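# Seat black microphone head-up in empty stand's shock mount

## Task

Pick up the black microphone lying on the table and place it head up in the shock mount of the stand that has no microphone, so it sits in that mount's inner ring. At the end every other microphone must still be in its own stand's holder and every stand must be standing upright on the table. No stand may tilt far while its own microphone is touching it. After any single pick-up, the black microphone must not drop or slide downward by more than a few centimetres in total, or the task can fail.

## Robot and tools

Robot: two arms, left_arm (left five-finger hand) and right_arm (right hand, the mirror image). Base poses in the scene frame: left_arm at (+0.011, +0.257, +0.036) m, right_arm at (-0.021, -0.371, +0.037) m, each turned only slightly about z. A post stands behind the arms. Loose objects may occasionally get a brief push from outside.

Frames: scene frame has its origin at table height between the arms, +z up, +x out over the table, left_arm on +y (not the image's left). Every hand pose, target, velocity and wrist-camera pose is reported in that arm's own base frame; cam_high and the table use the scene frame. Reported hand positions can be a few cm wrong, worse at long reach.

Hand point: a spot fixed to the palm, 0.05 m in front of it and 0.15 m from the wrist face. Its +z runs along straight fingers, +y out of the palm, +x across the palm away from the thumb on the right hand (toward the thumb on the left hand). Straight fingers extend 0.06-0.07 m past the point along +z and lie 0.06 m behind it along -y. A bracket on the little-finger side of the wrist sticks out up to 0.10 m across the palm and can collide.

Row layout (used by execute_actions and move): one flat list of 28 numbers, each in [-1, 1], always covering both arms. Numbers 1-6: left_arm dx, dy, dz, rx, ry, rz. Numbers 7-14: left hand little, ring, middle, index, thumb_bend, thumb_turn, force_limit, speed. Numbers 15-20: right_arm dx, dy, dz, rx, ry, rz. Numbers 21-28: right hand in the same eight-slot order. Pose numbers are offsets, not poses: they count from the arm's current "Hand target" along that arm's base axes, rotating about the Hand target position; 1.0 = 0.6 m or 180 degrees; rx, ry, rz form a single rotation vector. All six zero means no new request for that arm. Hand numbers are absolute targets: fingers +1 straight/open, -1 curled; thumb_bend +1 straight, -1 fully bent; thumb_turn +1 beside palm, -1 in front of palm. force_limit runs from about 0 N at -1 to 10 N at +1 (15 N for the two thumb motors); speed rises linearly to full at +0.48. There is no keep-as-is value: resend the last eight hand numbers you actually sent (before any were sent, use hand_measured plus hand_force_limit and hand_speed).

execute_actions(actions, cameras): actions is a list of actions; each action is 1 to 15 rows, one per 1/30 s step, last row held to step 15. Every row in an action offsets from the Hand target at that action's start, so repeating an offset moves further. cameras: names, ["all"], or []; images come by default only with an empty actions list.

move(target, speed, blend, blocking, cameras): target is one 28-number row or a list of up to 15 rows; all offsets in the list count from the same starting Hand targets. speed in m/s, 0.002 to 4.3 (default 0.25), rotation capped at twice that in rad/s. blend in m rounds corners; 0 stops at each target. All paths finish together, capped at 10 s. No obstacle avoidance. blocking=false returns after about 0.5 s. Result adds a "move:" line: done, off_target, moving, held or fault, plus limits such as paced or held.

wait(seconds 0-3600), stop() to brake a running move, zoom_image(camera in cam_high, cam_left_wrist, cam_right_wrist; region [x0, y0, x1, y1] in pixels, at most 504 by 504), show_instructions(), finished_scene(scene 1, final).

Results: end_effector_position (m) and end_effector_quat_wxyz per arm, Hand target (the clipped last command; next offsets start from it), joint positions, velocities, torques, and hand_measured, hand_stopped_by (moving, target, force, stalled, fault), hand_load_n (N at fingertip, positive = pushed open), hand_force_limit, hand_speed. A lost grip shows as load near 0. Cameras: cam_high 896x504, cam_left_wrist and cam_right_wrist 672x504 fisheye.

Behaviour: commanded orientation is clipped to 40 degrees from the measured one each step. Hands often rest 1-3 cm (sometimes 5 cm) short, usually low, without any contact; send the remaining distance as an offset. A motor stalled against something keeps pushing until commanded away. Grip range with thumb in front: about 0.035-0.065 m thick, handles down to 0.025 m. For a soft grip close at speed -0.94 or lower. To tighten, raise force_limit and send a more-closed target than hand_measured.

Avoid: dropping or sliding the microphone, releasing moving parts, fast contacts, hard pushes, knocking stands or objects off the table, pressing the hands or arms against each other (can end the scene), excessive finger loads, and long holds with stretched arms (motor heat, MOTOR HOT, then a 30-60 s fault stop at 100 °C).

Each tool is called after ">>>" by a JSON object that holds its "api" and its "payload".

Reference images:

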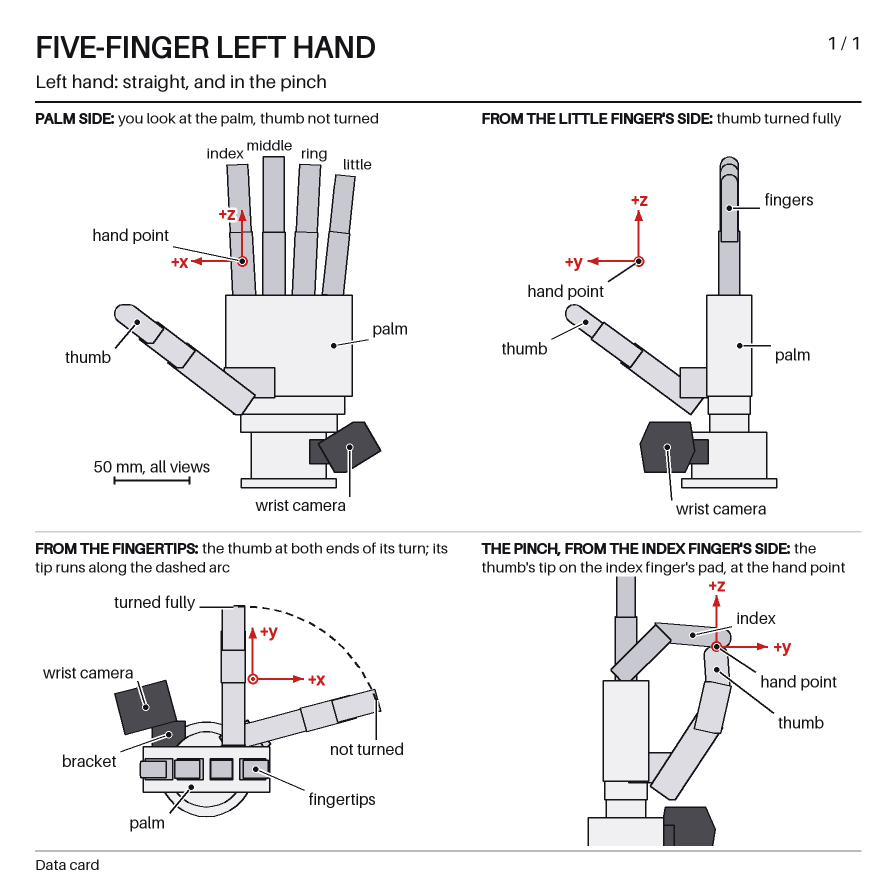

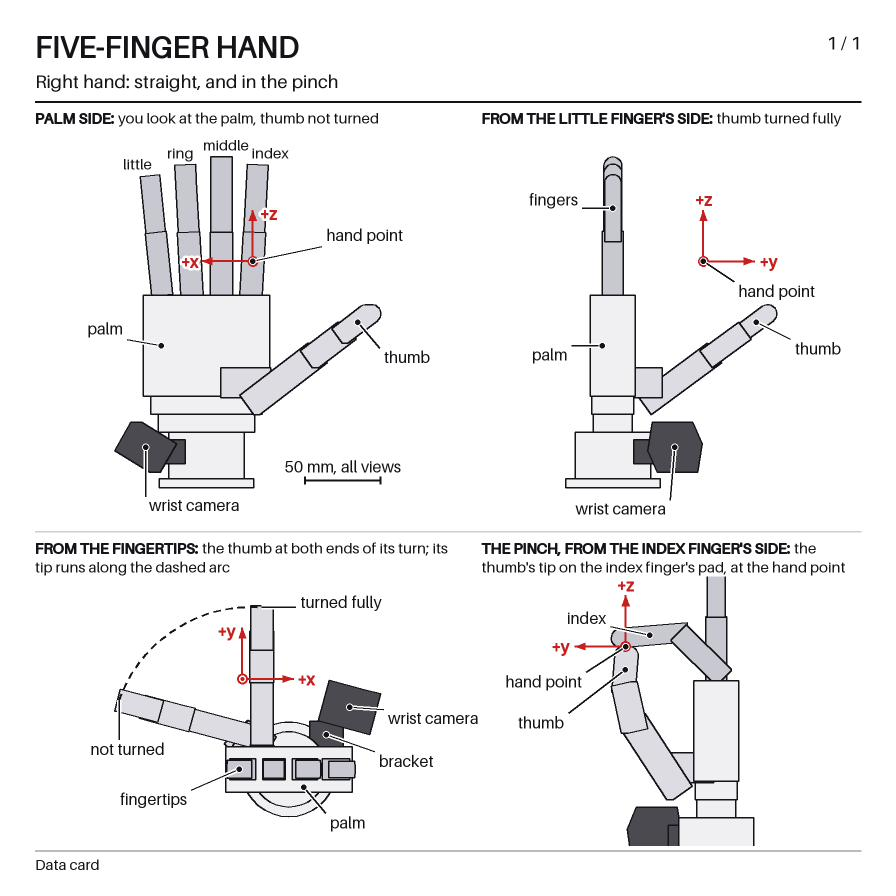

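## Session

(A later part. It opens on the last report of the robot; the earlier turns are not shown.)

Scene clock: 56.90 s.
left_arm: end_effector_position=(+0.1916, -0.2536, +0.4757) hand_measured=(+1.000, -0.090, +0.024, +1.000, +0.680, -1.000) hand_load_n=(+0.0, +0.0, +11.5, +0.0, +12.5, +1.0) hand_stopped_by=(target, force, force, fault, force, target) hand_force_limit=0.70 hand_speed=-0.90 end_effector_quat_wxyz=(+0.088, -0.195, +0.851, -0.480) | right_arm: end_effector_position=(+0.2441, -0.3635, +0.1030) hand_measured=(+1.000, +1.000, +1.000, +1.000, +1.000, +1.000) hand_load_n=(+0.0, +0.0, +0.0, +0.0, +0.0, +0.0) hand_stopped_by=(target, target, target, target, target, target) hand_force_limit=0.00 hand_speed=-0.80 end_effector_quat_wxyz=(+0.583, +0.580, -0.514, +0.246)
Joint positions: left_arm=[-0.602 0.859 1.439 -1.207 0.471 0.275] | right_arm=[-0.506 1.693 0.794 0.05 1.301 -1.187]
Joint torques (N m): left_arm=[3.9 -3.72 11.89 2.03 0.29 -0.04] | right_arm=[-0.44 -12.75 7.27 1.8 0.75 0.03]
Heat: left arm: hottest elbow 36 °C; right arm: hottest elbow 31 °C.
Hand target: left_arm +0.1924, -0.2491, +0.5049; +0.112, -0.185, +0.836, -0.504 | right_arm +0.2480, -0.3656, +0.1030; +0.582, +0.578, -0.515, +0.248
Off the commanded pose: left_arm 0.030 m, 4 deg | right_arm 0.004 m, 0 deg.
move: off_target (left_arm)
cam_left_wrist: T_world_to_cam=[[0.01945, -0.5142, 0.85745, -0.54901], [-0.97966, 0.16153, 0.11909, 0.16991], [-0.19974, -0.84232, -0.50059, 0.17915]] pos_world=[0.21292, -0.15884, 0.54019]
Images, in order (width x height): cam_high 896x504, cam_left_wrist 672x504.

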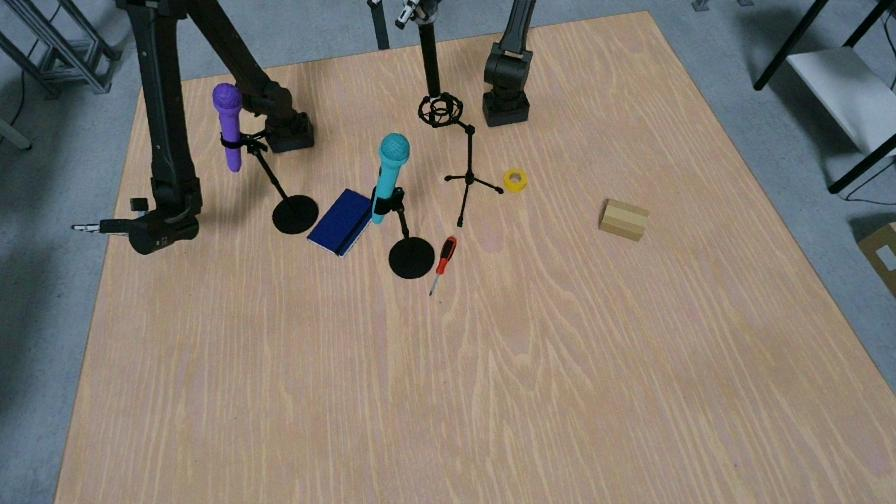

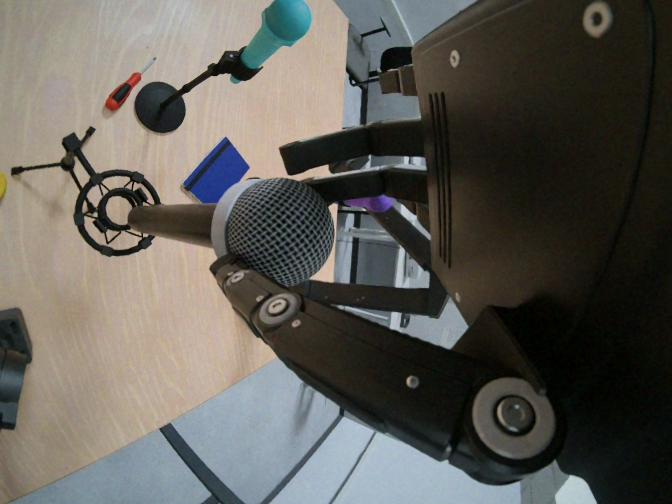

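>>> {"api": "move", "payload": {"target": [[0.0197,0.0143,0,0,0,0,1,-0.4,-0.6,1,-0.2,-1,0.7,-0.9,0,0,0,0,0,0,1,1,1,1,1,1,0,-0.8]], "cameras": ["cam_left_wrist","cam_high"], "speed": 0.02}}

>>> {"api": "zoom_image", "payload": {"camera": "cam_left_wrist", "region": [80, 160, 190, 270]}}

>>> {"api": "zoom_image", "payload": {"camera": "cam_high", "region": [405, 70, 475, 140]}}

>>> {"api": "zoom_image", "payload": {"camera": "cam_high", "region": [370, 0, 500, 130]}}

Scene clock: 58.53 s.
left_arm: end_effector_position=(+0.2009, -0.2436, +0.4775) hand_measured=(+1.000, -0.090, +0.024, +1.000, +0.680, -1.000) hand_load_n=(+0.0, +0.0, +11.5, +0.0, +13.0, +1.5) hand_stopped_by=(target, force, force, fault, force, target) hand_force_limit=0.70 hand_speed=-0.90 end_effector_quat_wxyz=(+0.091, -0.195, +0.847, -0.487) | right_arm: end_effector_position=(+0.2441, -0.3635, +0.1030) hand_measured=(+1.000, +1.000, +1.000, +1.000, +1.000, +1.000) hand_load_n=(+0.0, +0.0, +0.0, +0.0, +0.0, +0.0) hand_stopped_by=(target, target, target, target, target, target) hand_force_limit=0.00 hand_speed=-0.80 end_effector_quat_wxyz=(+0.583, +0.580, -0.514, +0.246)
Joint positions: left_arm=[-0.532 0.859 1.439 -1.211 0.53 0.312] | right_arm=[-0.506 1.693 0.794 0.05 1.301 -1.187]
Joint torques (N m): left_arm=[3.55 -2.55 12.56 1.55 0.38 0.02] | right_arm=[-0.5 -11.05 7.17 1.95 0.74 0.02]
Heat: left arm: hottest elbow 37 °C; right arm: hottest elbow 31 °C.
Hand target: left_arm +0.2043, -0.2405, +0.5048; +0.112, -0.185, +0.836, -0.504 | right_arm +0.2480, -0.3656, +0.1030; +0.582, +0.578, -0.515, +0.248
Off the commanded pose: left_arm 0.028 m, 4 deg | right_arm 0.004 m, 0 deg.
move: off_target (left_arm)
cam_left_wrist: T_world_to_cam=[[0.01526, -0.5019, 0.86479, -0.54523], [-0.98101, 0.15972, 0.11001, 0.18133], [-0.19334, -0.85005, -0.48994, 0.18208]] pos_world=[0.22141, -0.14784, 0.54077]
Images, in order (width x height): cam_high 896x504, cam_left_wrist 672x504.

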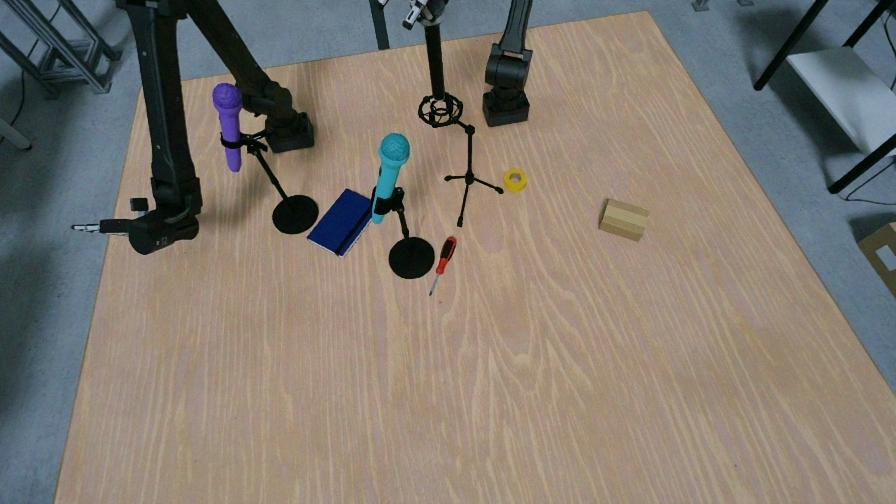

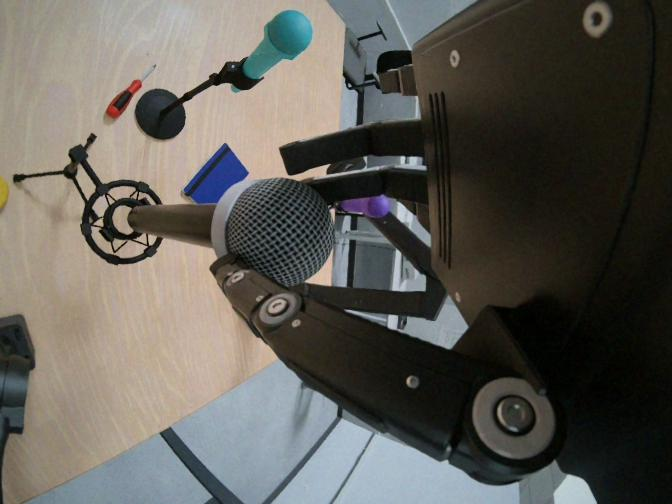

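Scaled by 4.582 from the camera's image (finer frame: 960x720).

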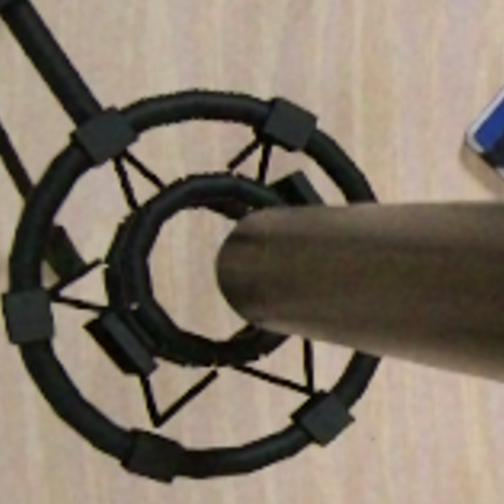

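Scaled by 7.200 from the camera's image (finer frame: 1280x720).

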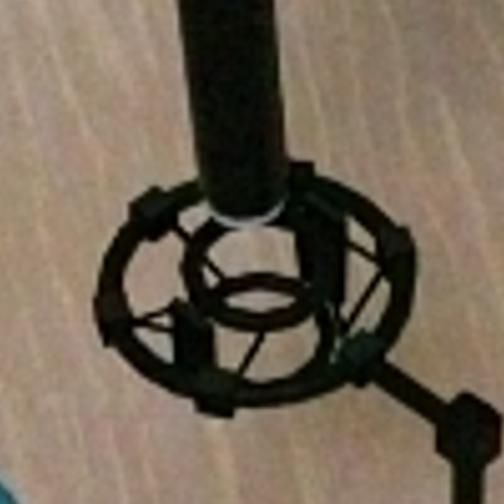

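Scaled by 3.877 from the camera's image (finer frame: 1280x720).

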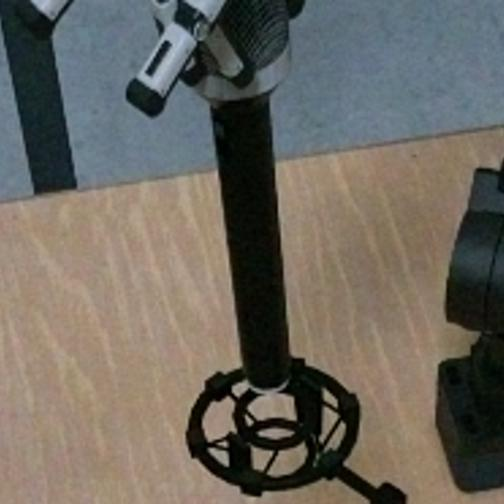

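>>> {"api": "move", "payload": {"target": [[0.0,0.0067,-0.065,0,0,0,1,-0.4,-0.6,1,-0.2,-1,0.7,-0.9,0,0,0,0,0,0,1,1,1,1,1,1,0,-0.8]], "cameras": ["cam_left_wrist","cam_high"], "speed": 0.02}}

>>> {"api": "zoom_image", "payload": {"camera": "cam_left_wrist", "region": [80, 160, 190, 270]}}

>>> {"api": "zoom_image", "payload": {"camera": "cam_high", "region": [405, 70, 475, 140]}}

>>> {"api": "zoom_image", "payload": {"camera": "cam_high", "region": [370, 0, 500, 130]}}

Scene clock: 61.17 s.
left_arm: end_effector_position=(+0.2022, -0.2402, +0.4581) hand_measured=(+1.000, -0.090, +0.024, +1.000, +0.680, -1.000) hand_load_n=(+0.0, +0.0, +11.5, +0.0, +13.0, +1.5) hand_stopped_by=(target, force, force, fault, force, target) hand_force_limit=0.70 hand_speed=-0.90 end_effector_quat_wxyz=(+0.095, -0.192, +0.844, -0.492) | right_arm: end_effector_position=(+0.2441, -0.3635, +0.1030) hand_measured=(+1.000, +1.000, +1.000, +1.000, +1.000, +1.000) hand_load_n=(+0.0, +0.0, +0.0, +0.0, +0.0, +0.0) hand_stopped_by=(target, target, target, target, target, target) hand_force_limit=0.00 hand_speed=-0.80 end_effector_quat_wxyz=(+0.583, +0.580, -0.514, +0.246)
Joint positions: left_arm=[-0.514 0.823 1.359 -1.159 0.546 0.324] | right_arm=[-0.506 1.693 0.794 0.05 1.301 -1.187]
Joint torques (N m): left_arm=[3.55 -3.14 8.53 2.48 0.45 0.02] | right_arm=[-1.79 -11.81 7.25 1.81 0.76 0.01]
Heat: left arm: hottest elbow 37 °C; right arm: hottest elbow 31 °C.
Hand target: left_arm +0.2042, -0.2365, +0.4659; +0.112, -0.185, +0.836, -0.504 | right_arm +0.2480, -0.3656, +0.1030; +0.582, +0.578, -0.515, +0.248
Off the commanded pose: left_arm 0.009 m, 3 deg | right_arm 0.004 m, 0 deg.
move: off_target (left_arm)
cam_left_wrist: T_world_to_cam=[[0.00329, -0.49462, 0.8691, -0.52459], [-0.98222, 0.16155, 0.09566, 0.19148], [-0.18772, -0.85396, -0.48529, 0.17153]] pos_world=[0.222, -0.14393, 0.52084]
Images, in order (width x height): cam_high 896x504, cam_left_wrist 672x504.

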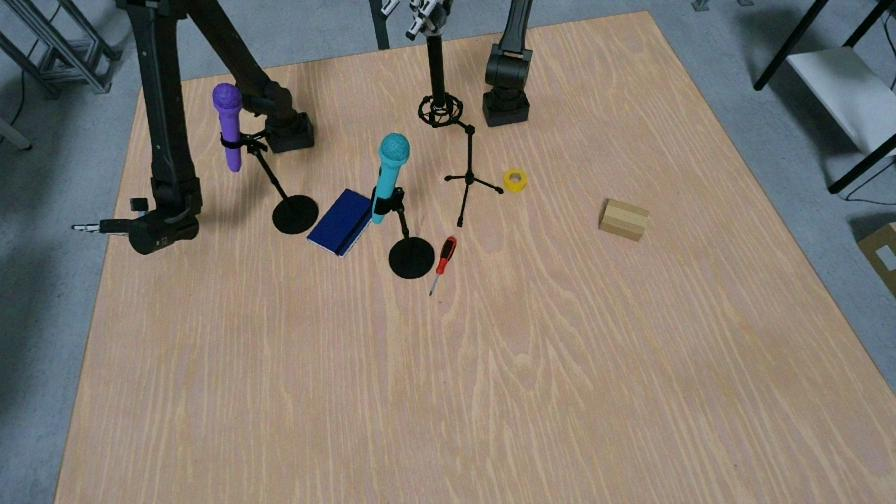

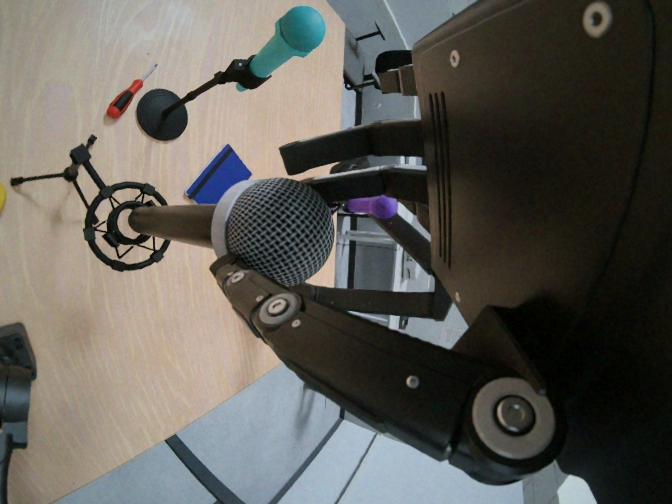

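Scaled by 4.582 from the camera's image (finer frame: 960x720).

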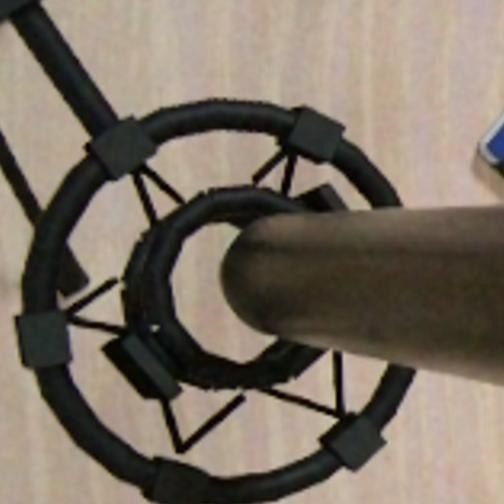

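Scaled by 7.200 from the camera's image (finer frame: 1280x720).

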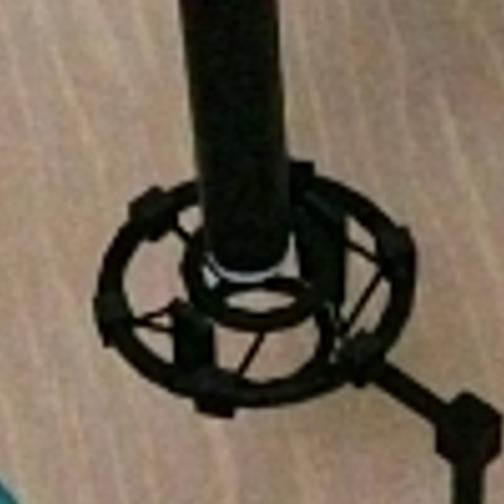

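Scaled by 3.877 from the camera's image (finer frame: 1280x720).

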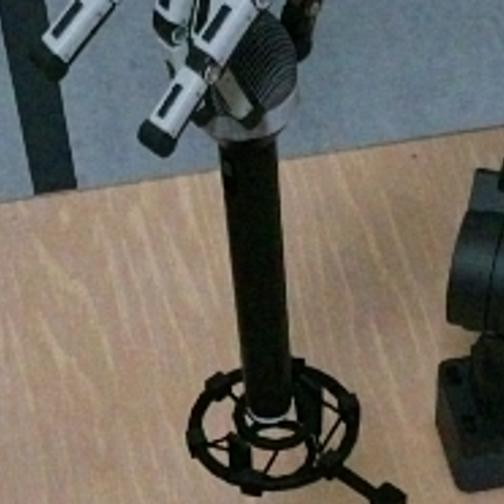

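>>> {"api": "move", "payload": {"target": [[-0.0075,0.0067,-0.035,0,0,0,1,-0.4,-0.6,1,-0.2,-1,0.7,-0.9,0,0,0,0,0,0,1,1,1,1,1,1,0,-0.8]], "cameras": ["cam_left_wrist","cam_high"], "speed": 0.02}}

>>> {"api": "zoom_image", "payload": {"camera": "cam_left_wrist", "region": [80, 160, 190, 270]}}

>>> {"api": "zoom_image", "payload": {"camera": "cam_high", "region": [405, 70, 475, 140]}}

>>> {"api": "zoom_image", "payload": {"camera": "cam_high", "region": [370, 0, 500, 130]}}

Scene clock: 63.03 s.
left_arm: end_effector_position=(+0.1973, -0.2359, +0.4373) hand_measured=(+1.000, -0.090, +0.024, +1.000, +0.680, -1.000) hand_load_n=(+0.0, +0.0, +11.0, +0.0, +12.5, +1.5) hand_stopped_by=(target, force, force, fault, force, target) hand_force_limit=0.70 hand_speed=-0.90 end_effector_quat_wxyz=(+0.095, -0.192, +0.844, -0.492) | right_arm: end_effector_position=(+0.2441, -0.3635, +0.1030) hand_measured=(+1.000, +1.000, +1.000, +1.000, +1.000, +1.000) hand_load_n=(+0.0, +0.0, +0.5, +0.0, +0.0, +0.0) hand_stopped_by=(target, target, target, target, target, target) hand_force_limit=0.00 hand_speed=-0.80 end_effector_quat_wxyz=(+0.583, +0.580, -0.514, +0.246)
Joint positions: left_arm=[-0.506 0.781 1.282 -1.125 0.552 0.329] | right_arm=[-0.506 1.693 0.794 0.05 1.301 -1.187]
Joint torques (N m): left_arm=[3.55 -3.31 8.66 2.59 0.35 0.03] | right_arm=[-0.38 -11.34 7.34 2.03 0.84 0.02]
Heat: left arm: hottest elbow 37 °C; right arm: hottest elbow 31 °C.
Hand target: left_arm +0.1998, -0.2325, +0.4448; +0.112, -0.185, +0.836, -0.504 | right_arm +0.2480, -0.3656, +0.1030; +0.582, +0.578, -0.515, +0.248
Off the commanded pose: left_arm 0.009 m, 3 deg | right_arm 0.004 m, 0 deg.
move: off_target (left_arm)
cam_left_wrist: T_world_to_cam=[[0.00308, -0.49415, 0.86937, -0.50439], [-0.98224, 0.16162, 0.09534, 0.18814], [-0.18762, -0.85422, -0.48488, 0.16392]] pos_world=[0.2171, -0.13963, 0.50004]
Images, in order (width x height): cam_high 896x504, cam_left_wrist 672x504.

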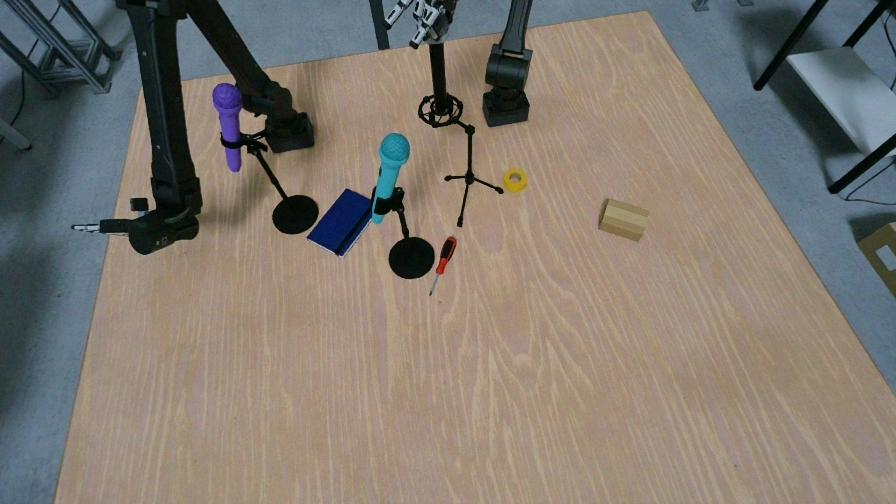

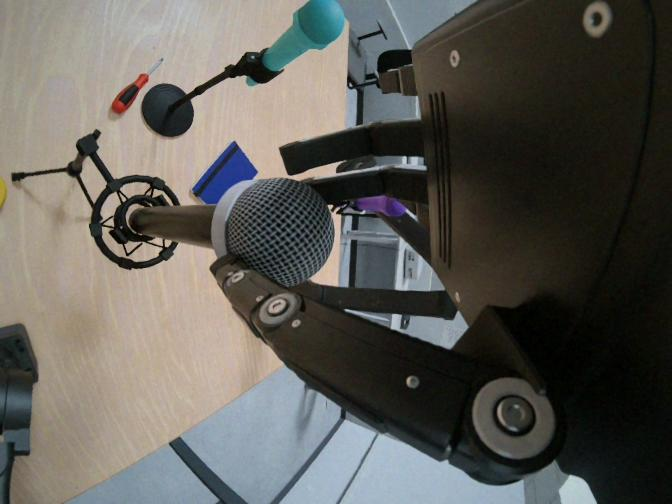

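Scaled by 4.582 from the camera's image (finer frame: 960x720).

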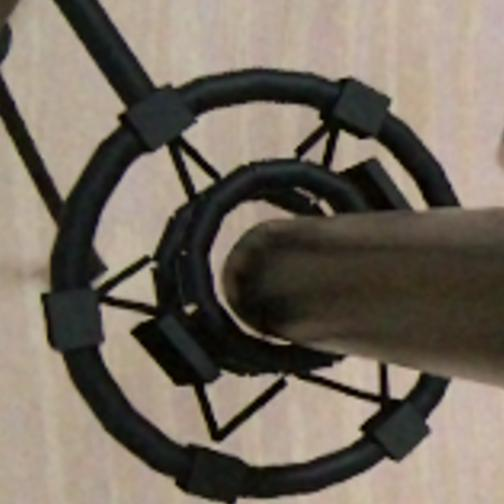

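Scaled by 7.200 from the camera's image (finer frame: 1280x720).

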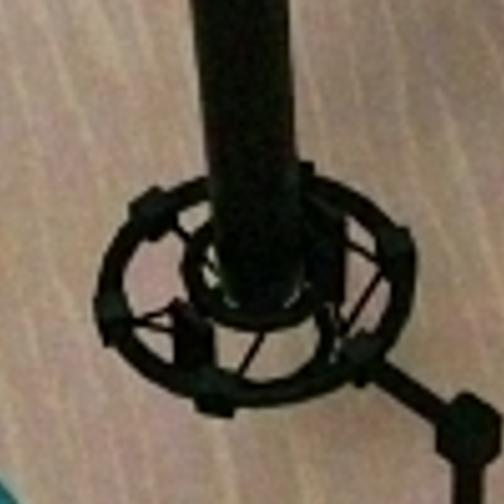

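Scaled by 3.877 from the camera's image (finer frame: 1280x720).

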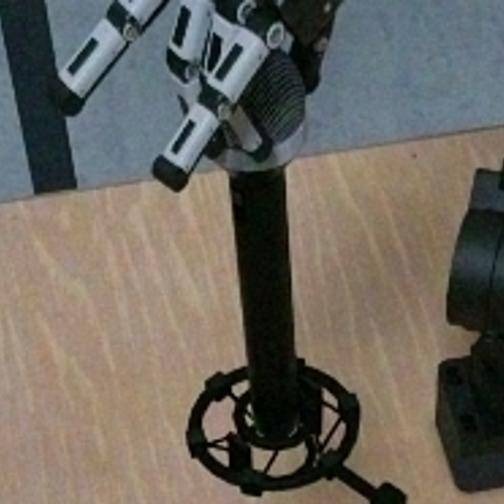

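>>> {"api": "move", "payload": {"target": [[0,0,-0.05,0,0,0,1,-0.4,-0.6,1,-0.2,-1,0.7,-0.9,0,0,0,0,0,0,1,1,1,1,1,1,0,-0.8]], "cameras": ["cam_left_wrist","cam_high"], "speed": 0.02}}

>>> {"api": "zoom_image", "payload": {"camera": "cam_left_wrist", "region": [80, 160, 190, 270]}}

>>> {"api": "zoom_image", "payload": {"camera": "cam_high", "region": [405, 70, 475, 140]}}

>>> {"api": "zoom_image", "payload": {"camera": "cam_high", "region": [370, 0, 500, 130]}}

Scene clock: 65.17 s.
left_arm: end_effector_position=(+0.1969, -0.2356, +0.4073) hand_measured=(+1.000, -0.090, +0.024, +1.000, +0.680, -1.000) hand_load_n=(+0.0, +0.0, +11.0, +0.0, +13.0, +1.5) hand_stopped_by=(target, force, force, fault, force, target) hand_force_limit=0.70 hand_speed=-0.90 end_effector_quat_wxyz=(+0.095, -0.192, +0.844, -0.492) | right_arm: end_effector_position=(+0.2441, -0.3635, +0.1030) hand_measured=(+1.000, +1.000, +1.000, +1.000, +1.000, +1.000) hand_load_n=(+0.0, +0.0, -0.5, +0.0, +0.0, +0.0) hand_stopped_by=(target, target, target, target, target, target) hand_force_limit=0.00 hand_speed=-0.80 end_effector_quat_wxyz=(+0.583, +0.580, -0.514, +0.246)
Joint positions: left_arm=[-0.506 0.745 1.181 -1.061 0.552 0.329] | right_arm=[-0.506 1.693 0.794 0.05 1.301 -1.187]
Joint torques (N m): left_arm=[3.6 -2.55 8.94 2.54 0.34 0.02] | right_arm=[-1.08 -10.99 7.5 1.87 0.8 0.05]
Heat: left arm: hottest elbow 37 °C; right arm: hottest elbow 32 °C.
Hand target: left_arm +0.1997, -0.2325, +0.4149; +0.112, -0.185, +0.836, -0.504 | right_arm +0.2480, -0.3656, +0.1030; +0.582, +0.578, -0.515, +0.248
Off the commanded pose: left_arm 0.009 m, 3 deg | right_arm 0.004 m, 0 deg.
move: off_target (left_arm)
cam_left_wrist: T_world_to_cam=[[0.00307, -0.49439, 0.86923, -0.47809], [-0.9822, 0.16178, 0.09548, 0.19053], [-0.18782, -0.85405, -0.48509, 0.14959]] pos_world=[0.2167, -0.13943, 0.46994]
Images, in order (width x height): cam_high 896x504, cam_left_wrist 672x504.

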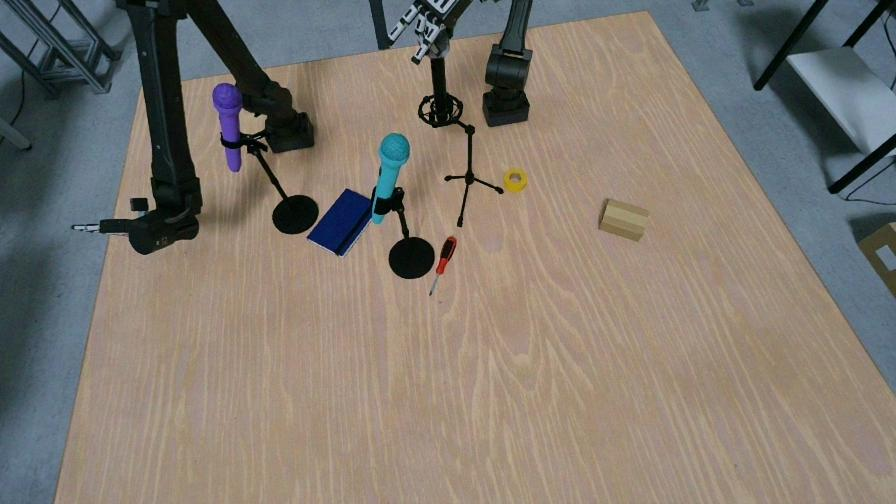

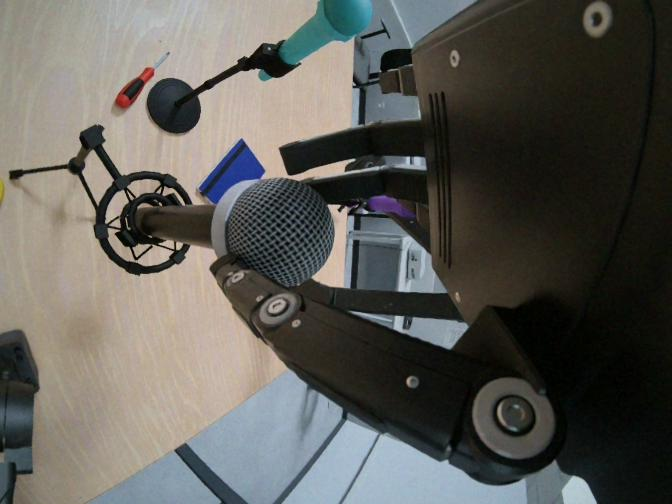

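Scaled by 4.582 from the camera's image (finer frame: 960x720).

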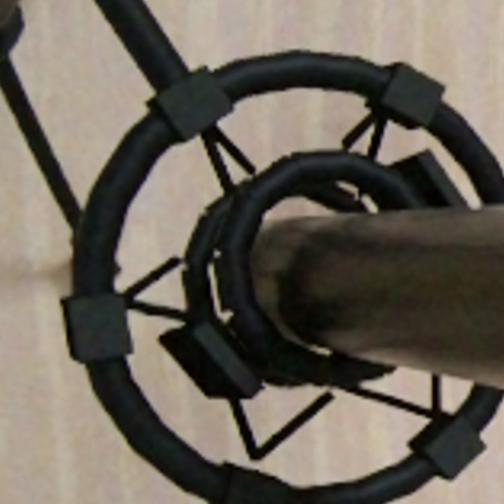

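Scaled by 7.200 from the camera's image (finer frame: 1280x720).

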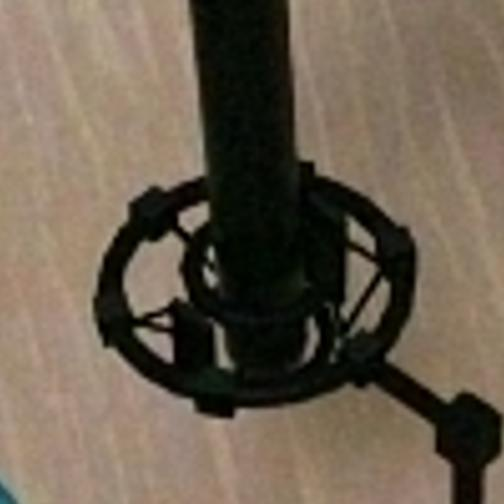

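Scaled by 3.877 from the camera's image (finer frame: 1280x720).

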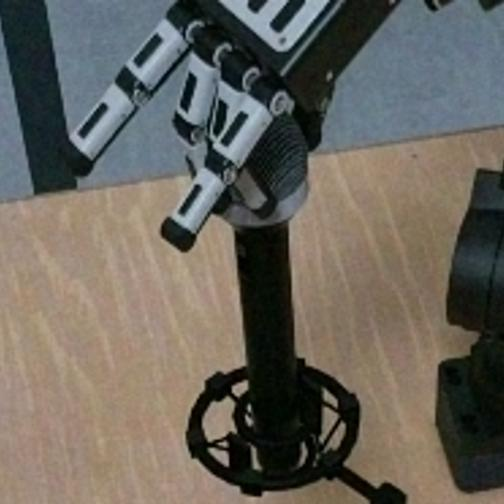

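>>> {"api": "move", "payload": {"target": [[0,0,-0.09,0,0,0,1,-0.4,-0.6,1,-0.2,-1,0.7,-0.9,0,0,0,0,0,0,1,1,1,1,1,1,0,-0.8]], "cameras": ["cam_left_wrist","cam_high"], "speed": 0.025}}

>>> {"api": "zoom_image", "payload": {"camera": "cam_left_wrist", "region": [80, 160, 240, 300]}}

>>> {"api": "zoom_image", "payload": {"camera": "cam_high", "region": [370, 20, 500, 150]}}

Scene clock: 68.17 s.
left_arm: end_effector_position=(+0.1962, -0.2351, +0.3532) hand_measured=(+1.000, -0.090, +0.024, +1.000, +0.680, -1.000) hand_load_n=(+0.0, +0.0, +11.5, +0.0, +12.5, +1.5) hand_stopped_by=(target, force, force, fault, force, target) hand_force_limit=0.70 hand_speed=-0.90 end_effector_quat_wxyz=(+0.096, -0.192, +0.844, -0.492) | right_arm: end_effector_position=(+0.2441, -0.3635, +0.1030) hand_measured=(+1.000, +1.000, +1.000, +1.000, +1.000, +1.000) hand_load_n=(+0.0, +0.0, +0.0, +0.0, +0.0, +0.0) hand_stopped_by=(target, target, target, target, target, target) hand_force_limit=0.00 hand_speed=-0.80 end_effector_quat_wxyz=(+0.583, +0.580, -0.514, +0.246)
Joint positions: left_arm=[-0.506 0.688 1.011 -0.948 0.552 0.33] | right_arm=[-0.506 1.693 0.794 0.05 1.301 -1.187]
Joint torques (N m): left_arm=[3.6 -3.19 9.32 2.63 0.35 0.02] | right_arm=[-1.32 -11.46 7.19 1.92 0.8 0]
Heat: left arm: hottest elbow 37 °C; right arm: hottest elbow 32 °C.
Hand target: left_arm +0.1998, -0.2324, +0.3610; +0.112, -0.185, +0.836, -0.504 | right_arm +0.2480, -0.3656, +0.1030; +0.582, +0.578, -0.515, +0.248
Off the commanded pose: left_arm 0.009 m, 3 deg | right_arm 0.004 m, 0 deg.
move: off_target (left_arm)
cam_left_wrist: T_world_to_cam=[[0.00288, -0.49451, 0.86917, -0.4308], [-0.98228, 0.1615, 0.09514, 0.19492], [-0.18742, -0.85403, -0.48528, 0.12375]] pos_world=[0.2159, -0.13883, 0.41594]
Images, in order (width x height): cam_high 896x504, cam_left_wrist 672x504.

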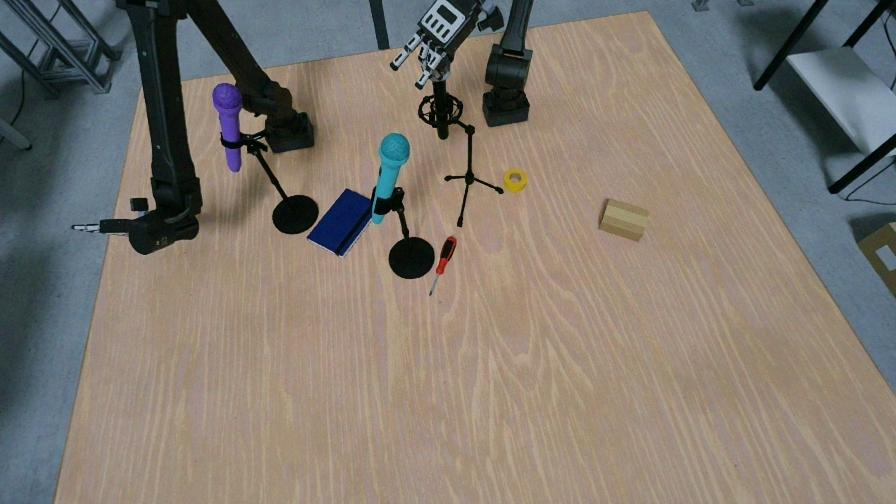

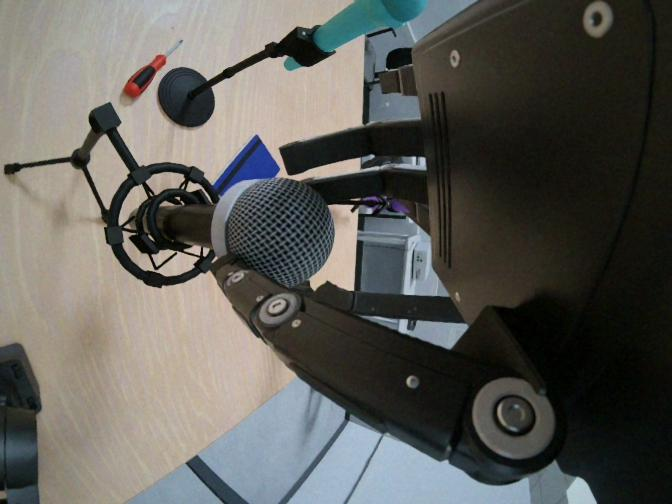

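Scaled by 3.150 from the camera's image (finer frame: 960x720).

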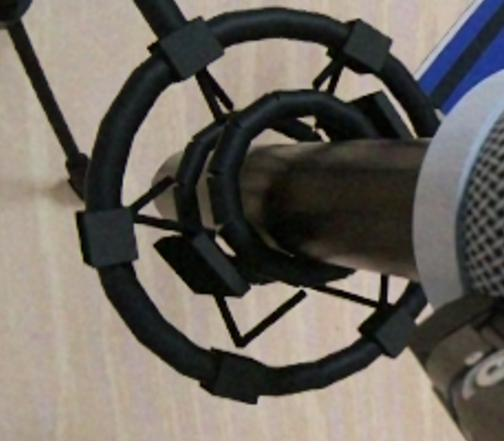

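Scaled by 3.877 from the camera's image (finer frame: 1280x720).

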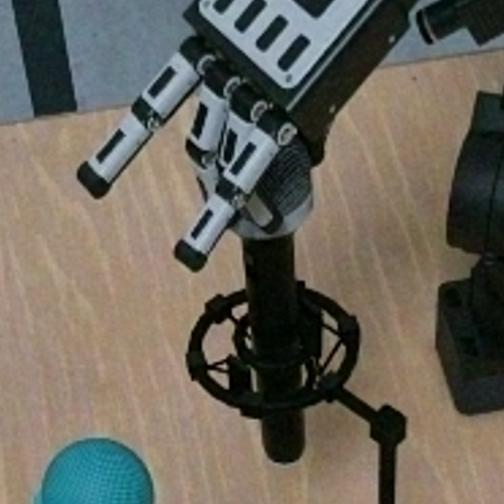

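>>> {"api": "move", "payload": {"target": [[0,0,-0.083,0,0,0,1,-0.4,-0.6,1,-0.2,-1,0.7,-0.9,0,0,0,0,0,0,1,1,1,1,1,1,0,-0.8]], "cameras": ["cam_left_wrist","cam_high"], "speed": 0.025}}

>>> {"api": "zoom_image", "payload": {"camera": "cam_left_wrist", "region": [80, 160, 240, 300]}}

>>> {"api": "zoom_image", "payload": {"camera": "cam_high", "region": [370, 40, 500, 170]}}

Scene clock: 70.73 s.
left_arm: end_effector_position=(+0.1956, -0.2346, +0.3035) hand_measured=(+1.000, -0.090, +0.024, +1.000, +0.680, -1.000) hand_load_n=(+0.0, +0.0, +11.5, -0.5, +13.0, +1.0) hand_stopped_by=(target, force, force, fault, force, target) hand_force_limit=0.70 hand_speed=-0.90 end_effector_quat_wxyz=(+0.096, -0.192, +0.844, -0.492) | right_arm: end_effector_position=(+0.2441, -0.3635, +0.1030) hand_measured=(+1.000, +1.000, +1.000, +1.000, +1.000, +1.000) hand_load_n=(+0.0, +0.0, +0.0, +0.0, +0.0, +0.0) hand_stopped_by=(target, target, target, target, target, target) hand_force_limit=0.00 hand_speed=-0.80 end_effector_quat_wxyz=(+0.583, +0.580, -0.514, +0.246)
Joint positions: left_arm=[-0.506 0.647 0.863 -0.84 0.552 0.33] | right_arm=[-0.506 1.693 0.794 0.05 1.301 -1.187]
Joint torques (N m): left_arm=[3.55 -2.43 9.55 2.48 0.35 0.01] | right_arm=[-1.08 -11.11 7.35 1.8 0.77 0.07]
Heat: left arm: hottest elbow 37 °C; right arm: hottest elbow 32 °C.
Hand target: left_arm +0.1999, -0.2324, +0.3111; +0.112, -0.185, +0.836, -0.504 | right_arm +0.2480, -0.3656, +0.1030; +0.582, +0.578, -0.515, +0.248
Off the commanded pose: left_arm 0.009 m, 3 deg | right_arm 0.004 m, 0 deg.
move: off_target (left_arm)
cam_left_wrist: T_world_to_cam=[[0.00276, -0.49469, 0.86906, -0.38736], [-0.98233, 0.16129, 0.09493, 0.19906], [-0.18713, -0.85397, -0.4855, 0.09989]] pos_world=[0.2153, -0.13843, 0.36624]
Images, in order (width x height): cam_high 896x504, cam_left_wrist 672x504.

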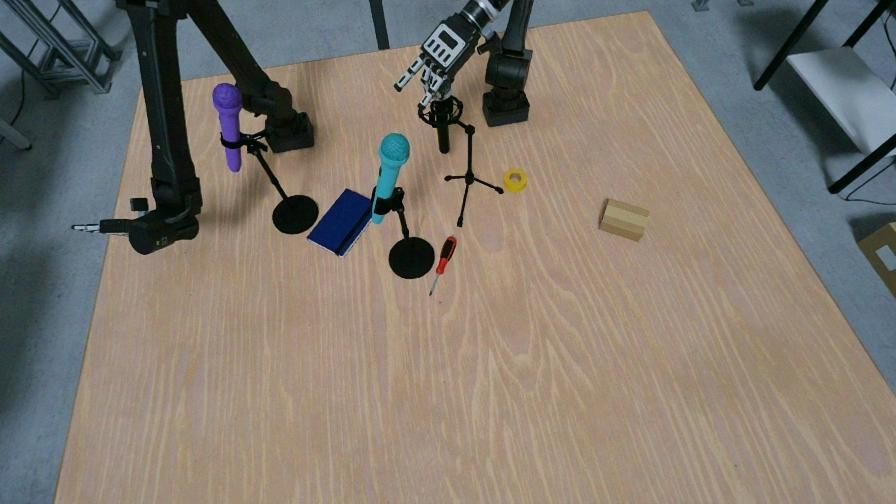

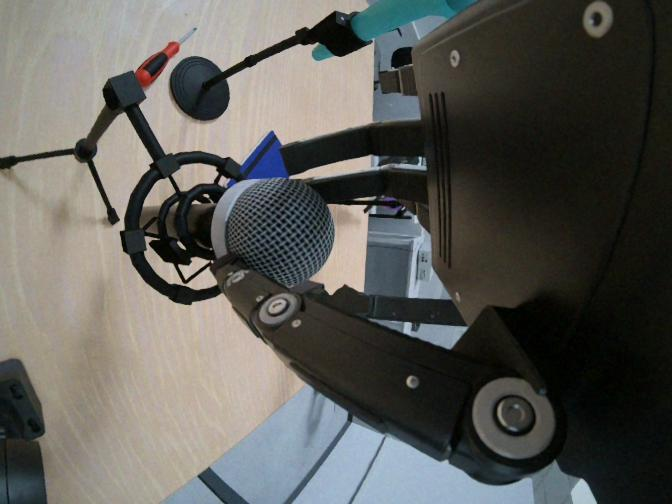

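Scaled by 3.150 from the camera's image (finer frame: 960x720).

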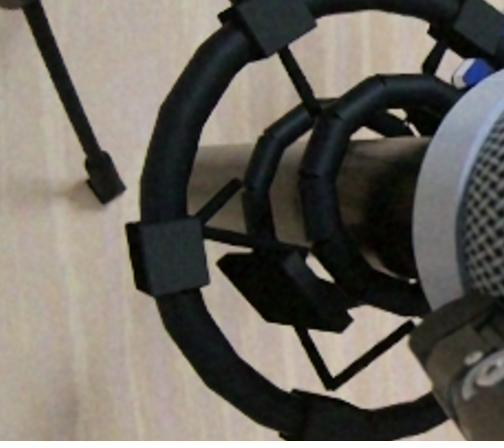

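Scaled by 3.877 from the camera's image (finer frame: 1280x720).

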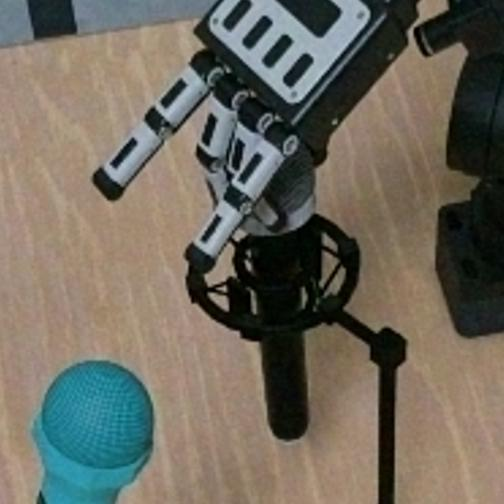

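>>> {"api": "move", "payload": {"target": [[0,0,-0.033,0,0,0,1,-0.4,-0.6,1,-0.2,-1,0.7,-0.9,0,0,0,0,0,0,1,1,1,1,1,1,0,-0.8]], "cameras": ["cam_left_wrist","cam_high"], "speed": 0.02}}

>>> {"api": "zoom_image", "payload": {"camera": "cam_left_wrist", "region": [80, 160, 240, 300]}}

>>> {"api": "zoom_image", "payload": {"camera": "cam_high", "region": [370, 40, 500, 170]}}

Scene clock: 73.43 s.
left_arm: end_effector_position=(+0.1954, -0.2345, +0.2838) hand_measured=(+1.000, -0.090, +0.024, +1.000, +0.680, -1.000) hand_load_n=(+0.0, +0.0, +11.5, +0.0, +13.0, +1.5) hand_stopped_by=(target, force, force, fault, force, target) hand_force_limit=0.70 hand_speed=-0.90 end_effector_quat_wxyz=(+0.096, -0.192, +0.844, -0.492) | right_arm: end_effector_position=(+0.2441, -0.3635, +0.1030) hand_measured=(+1.000, +1.000, +1.000, +1.000, +1.000, +1.000) hand_load_n=(-0.5, +0.0, +0.0, +0.0, +0.0, +0.0) hand_stopped_by=(target, target, target, target, target, target) hand_force_limit=0.00 hand_speed=-0.80 end_effector_quat_wxyz=(+0.583, +0.580, -0.514, +0.246)
Joint positions: left_arm=[-0.506 0.635 0.807 -0.796 0.552 0.33] | right_arm=[-0.506 1.693 0.794 0.05 1.301 -1.187]
Joint torques (N m): left_arm=[3.43 -2.9 9.61 2.45 0.35 0.01] | right_arm=[-0.91 -12.45 7.09 2.09 0.74 0.08]
Heat: left arm: hottest elbow 37 °C; right arm: hottest elbow 32 °C.
Hand target: left_arm +0.1999, -0.2325, +0.2913; +0.112, -0.185, +0.836, -0.504 | right_arm +0.2480, -0.3656, +0.1030; +0.582, +0.578, -0.515, +0.248
Off the commanded pose: left_arm 0.009 m, 3 deg | right_arm 0.004 m, 0 deg.
move: off_target (left_arm)
cam_left_wrist: T_world_to_cam=[[0.00239, -0.49451, 0.86917, -0.36999], [-0.98235, 0.16139, 0.09453, 0.20086], [-0.18702, -0.85406, -0.4854, 0.09033]] pos_world=[0.2151, -0.13823, 0.34644]
Images, in order (width x height): cam_high 896x504, cam_left_wrist 672x504.

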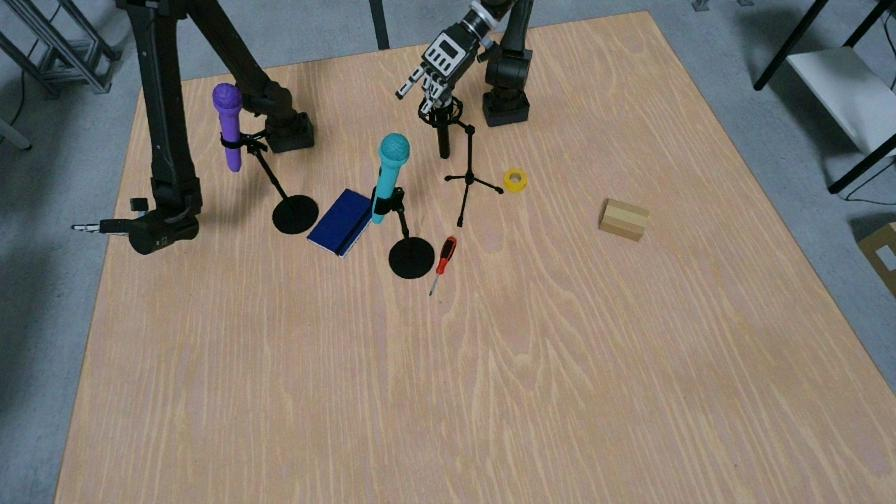

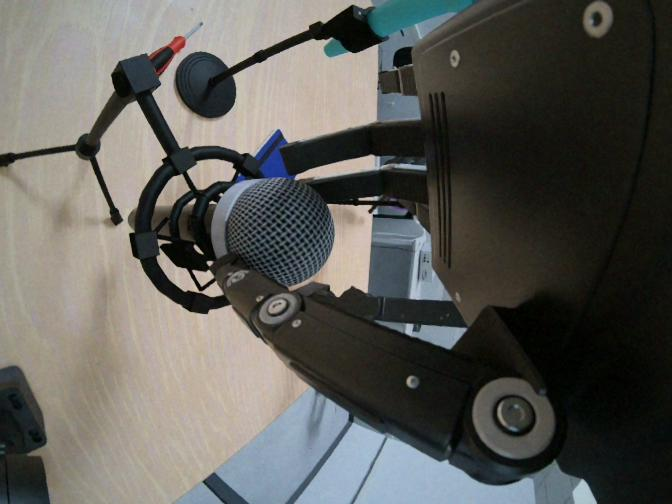

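Scaled by 3.150 from the camera's image (finer frame: 960x720).

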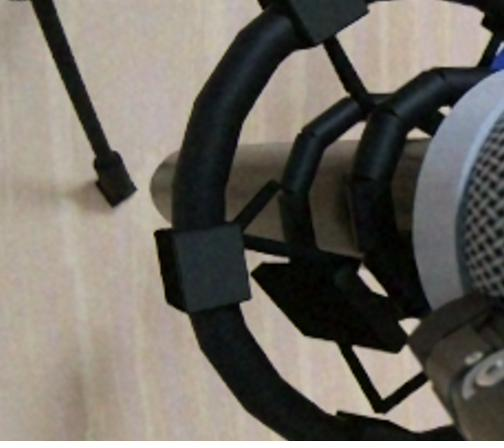

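Scaled by 3.877 from the camera's image (finer frame: 1280x720).

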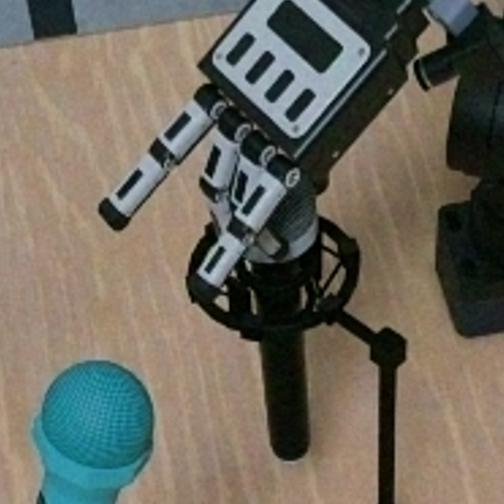

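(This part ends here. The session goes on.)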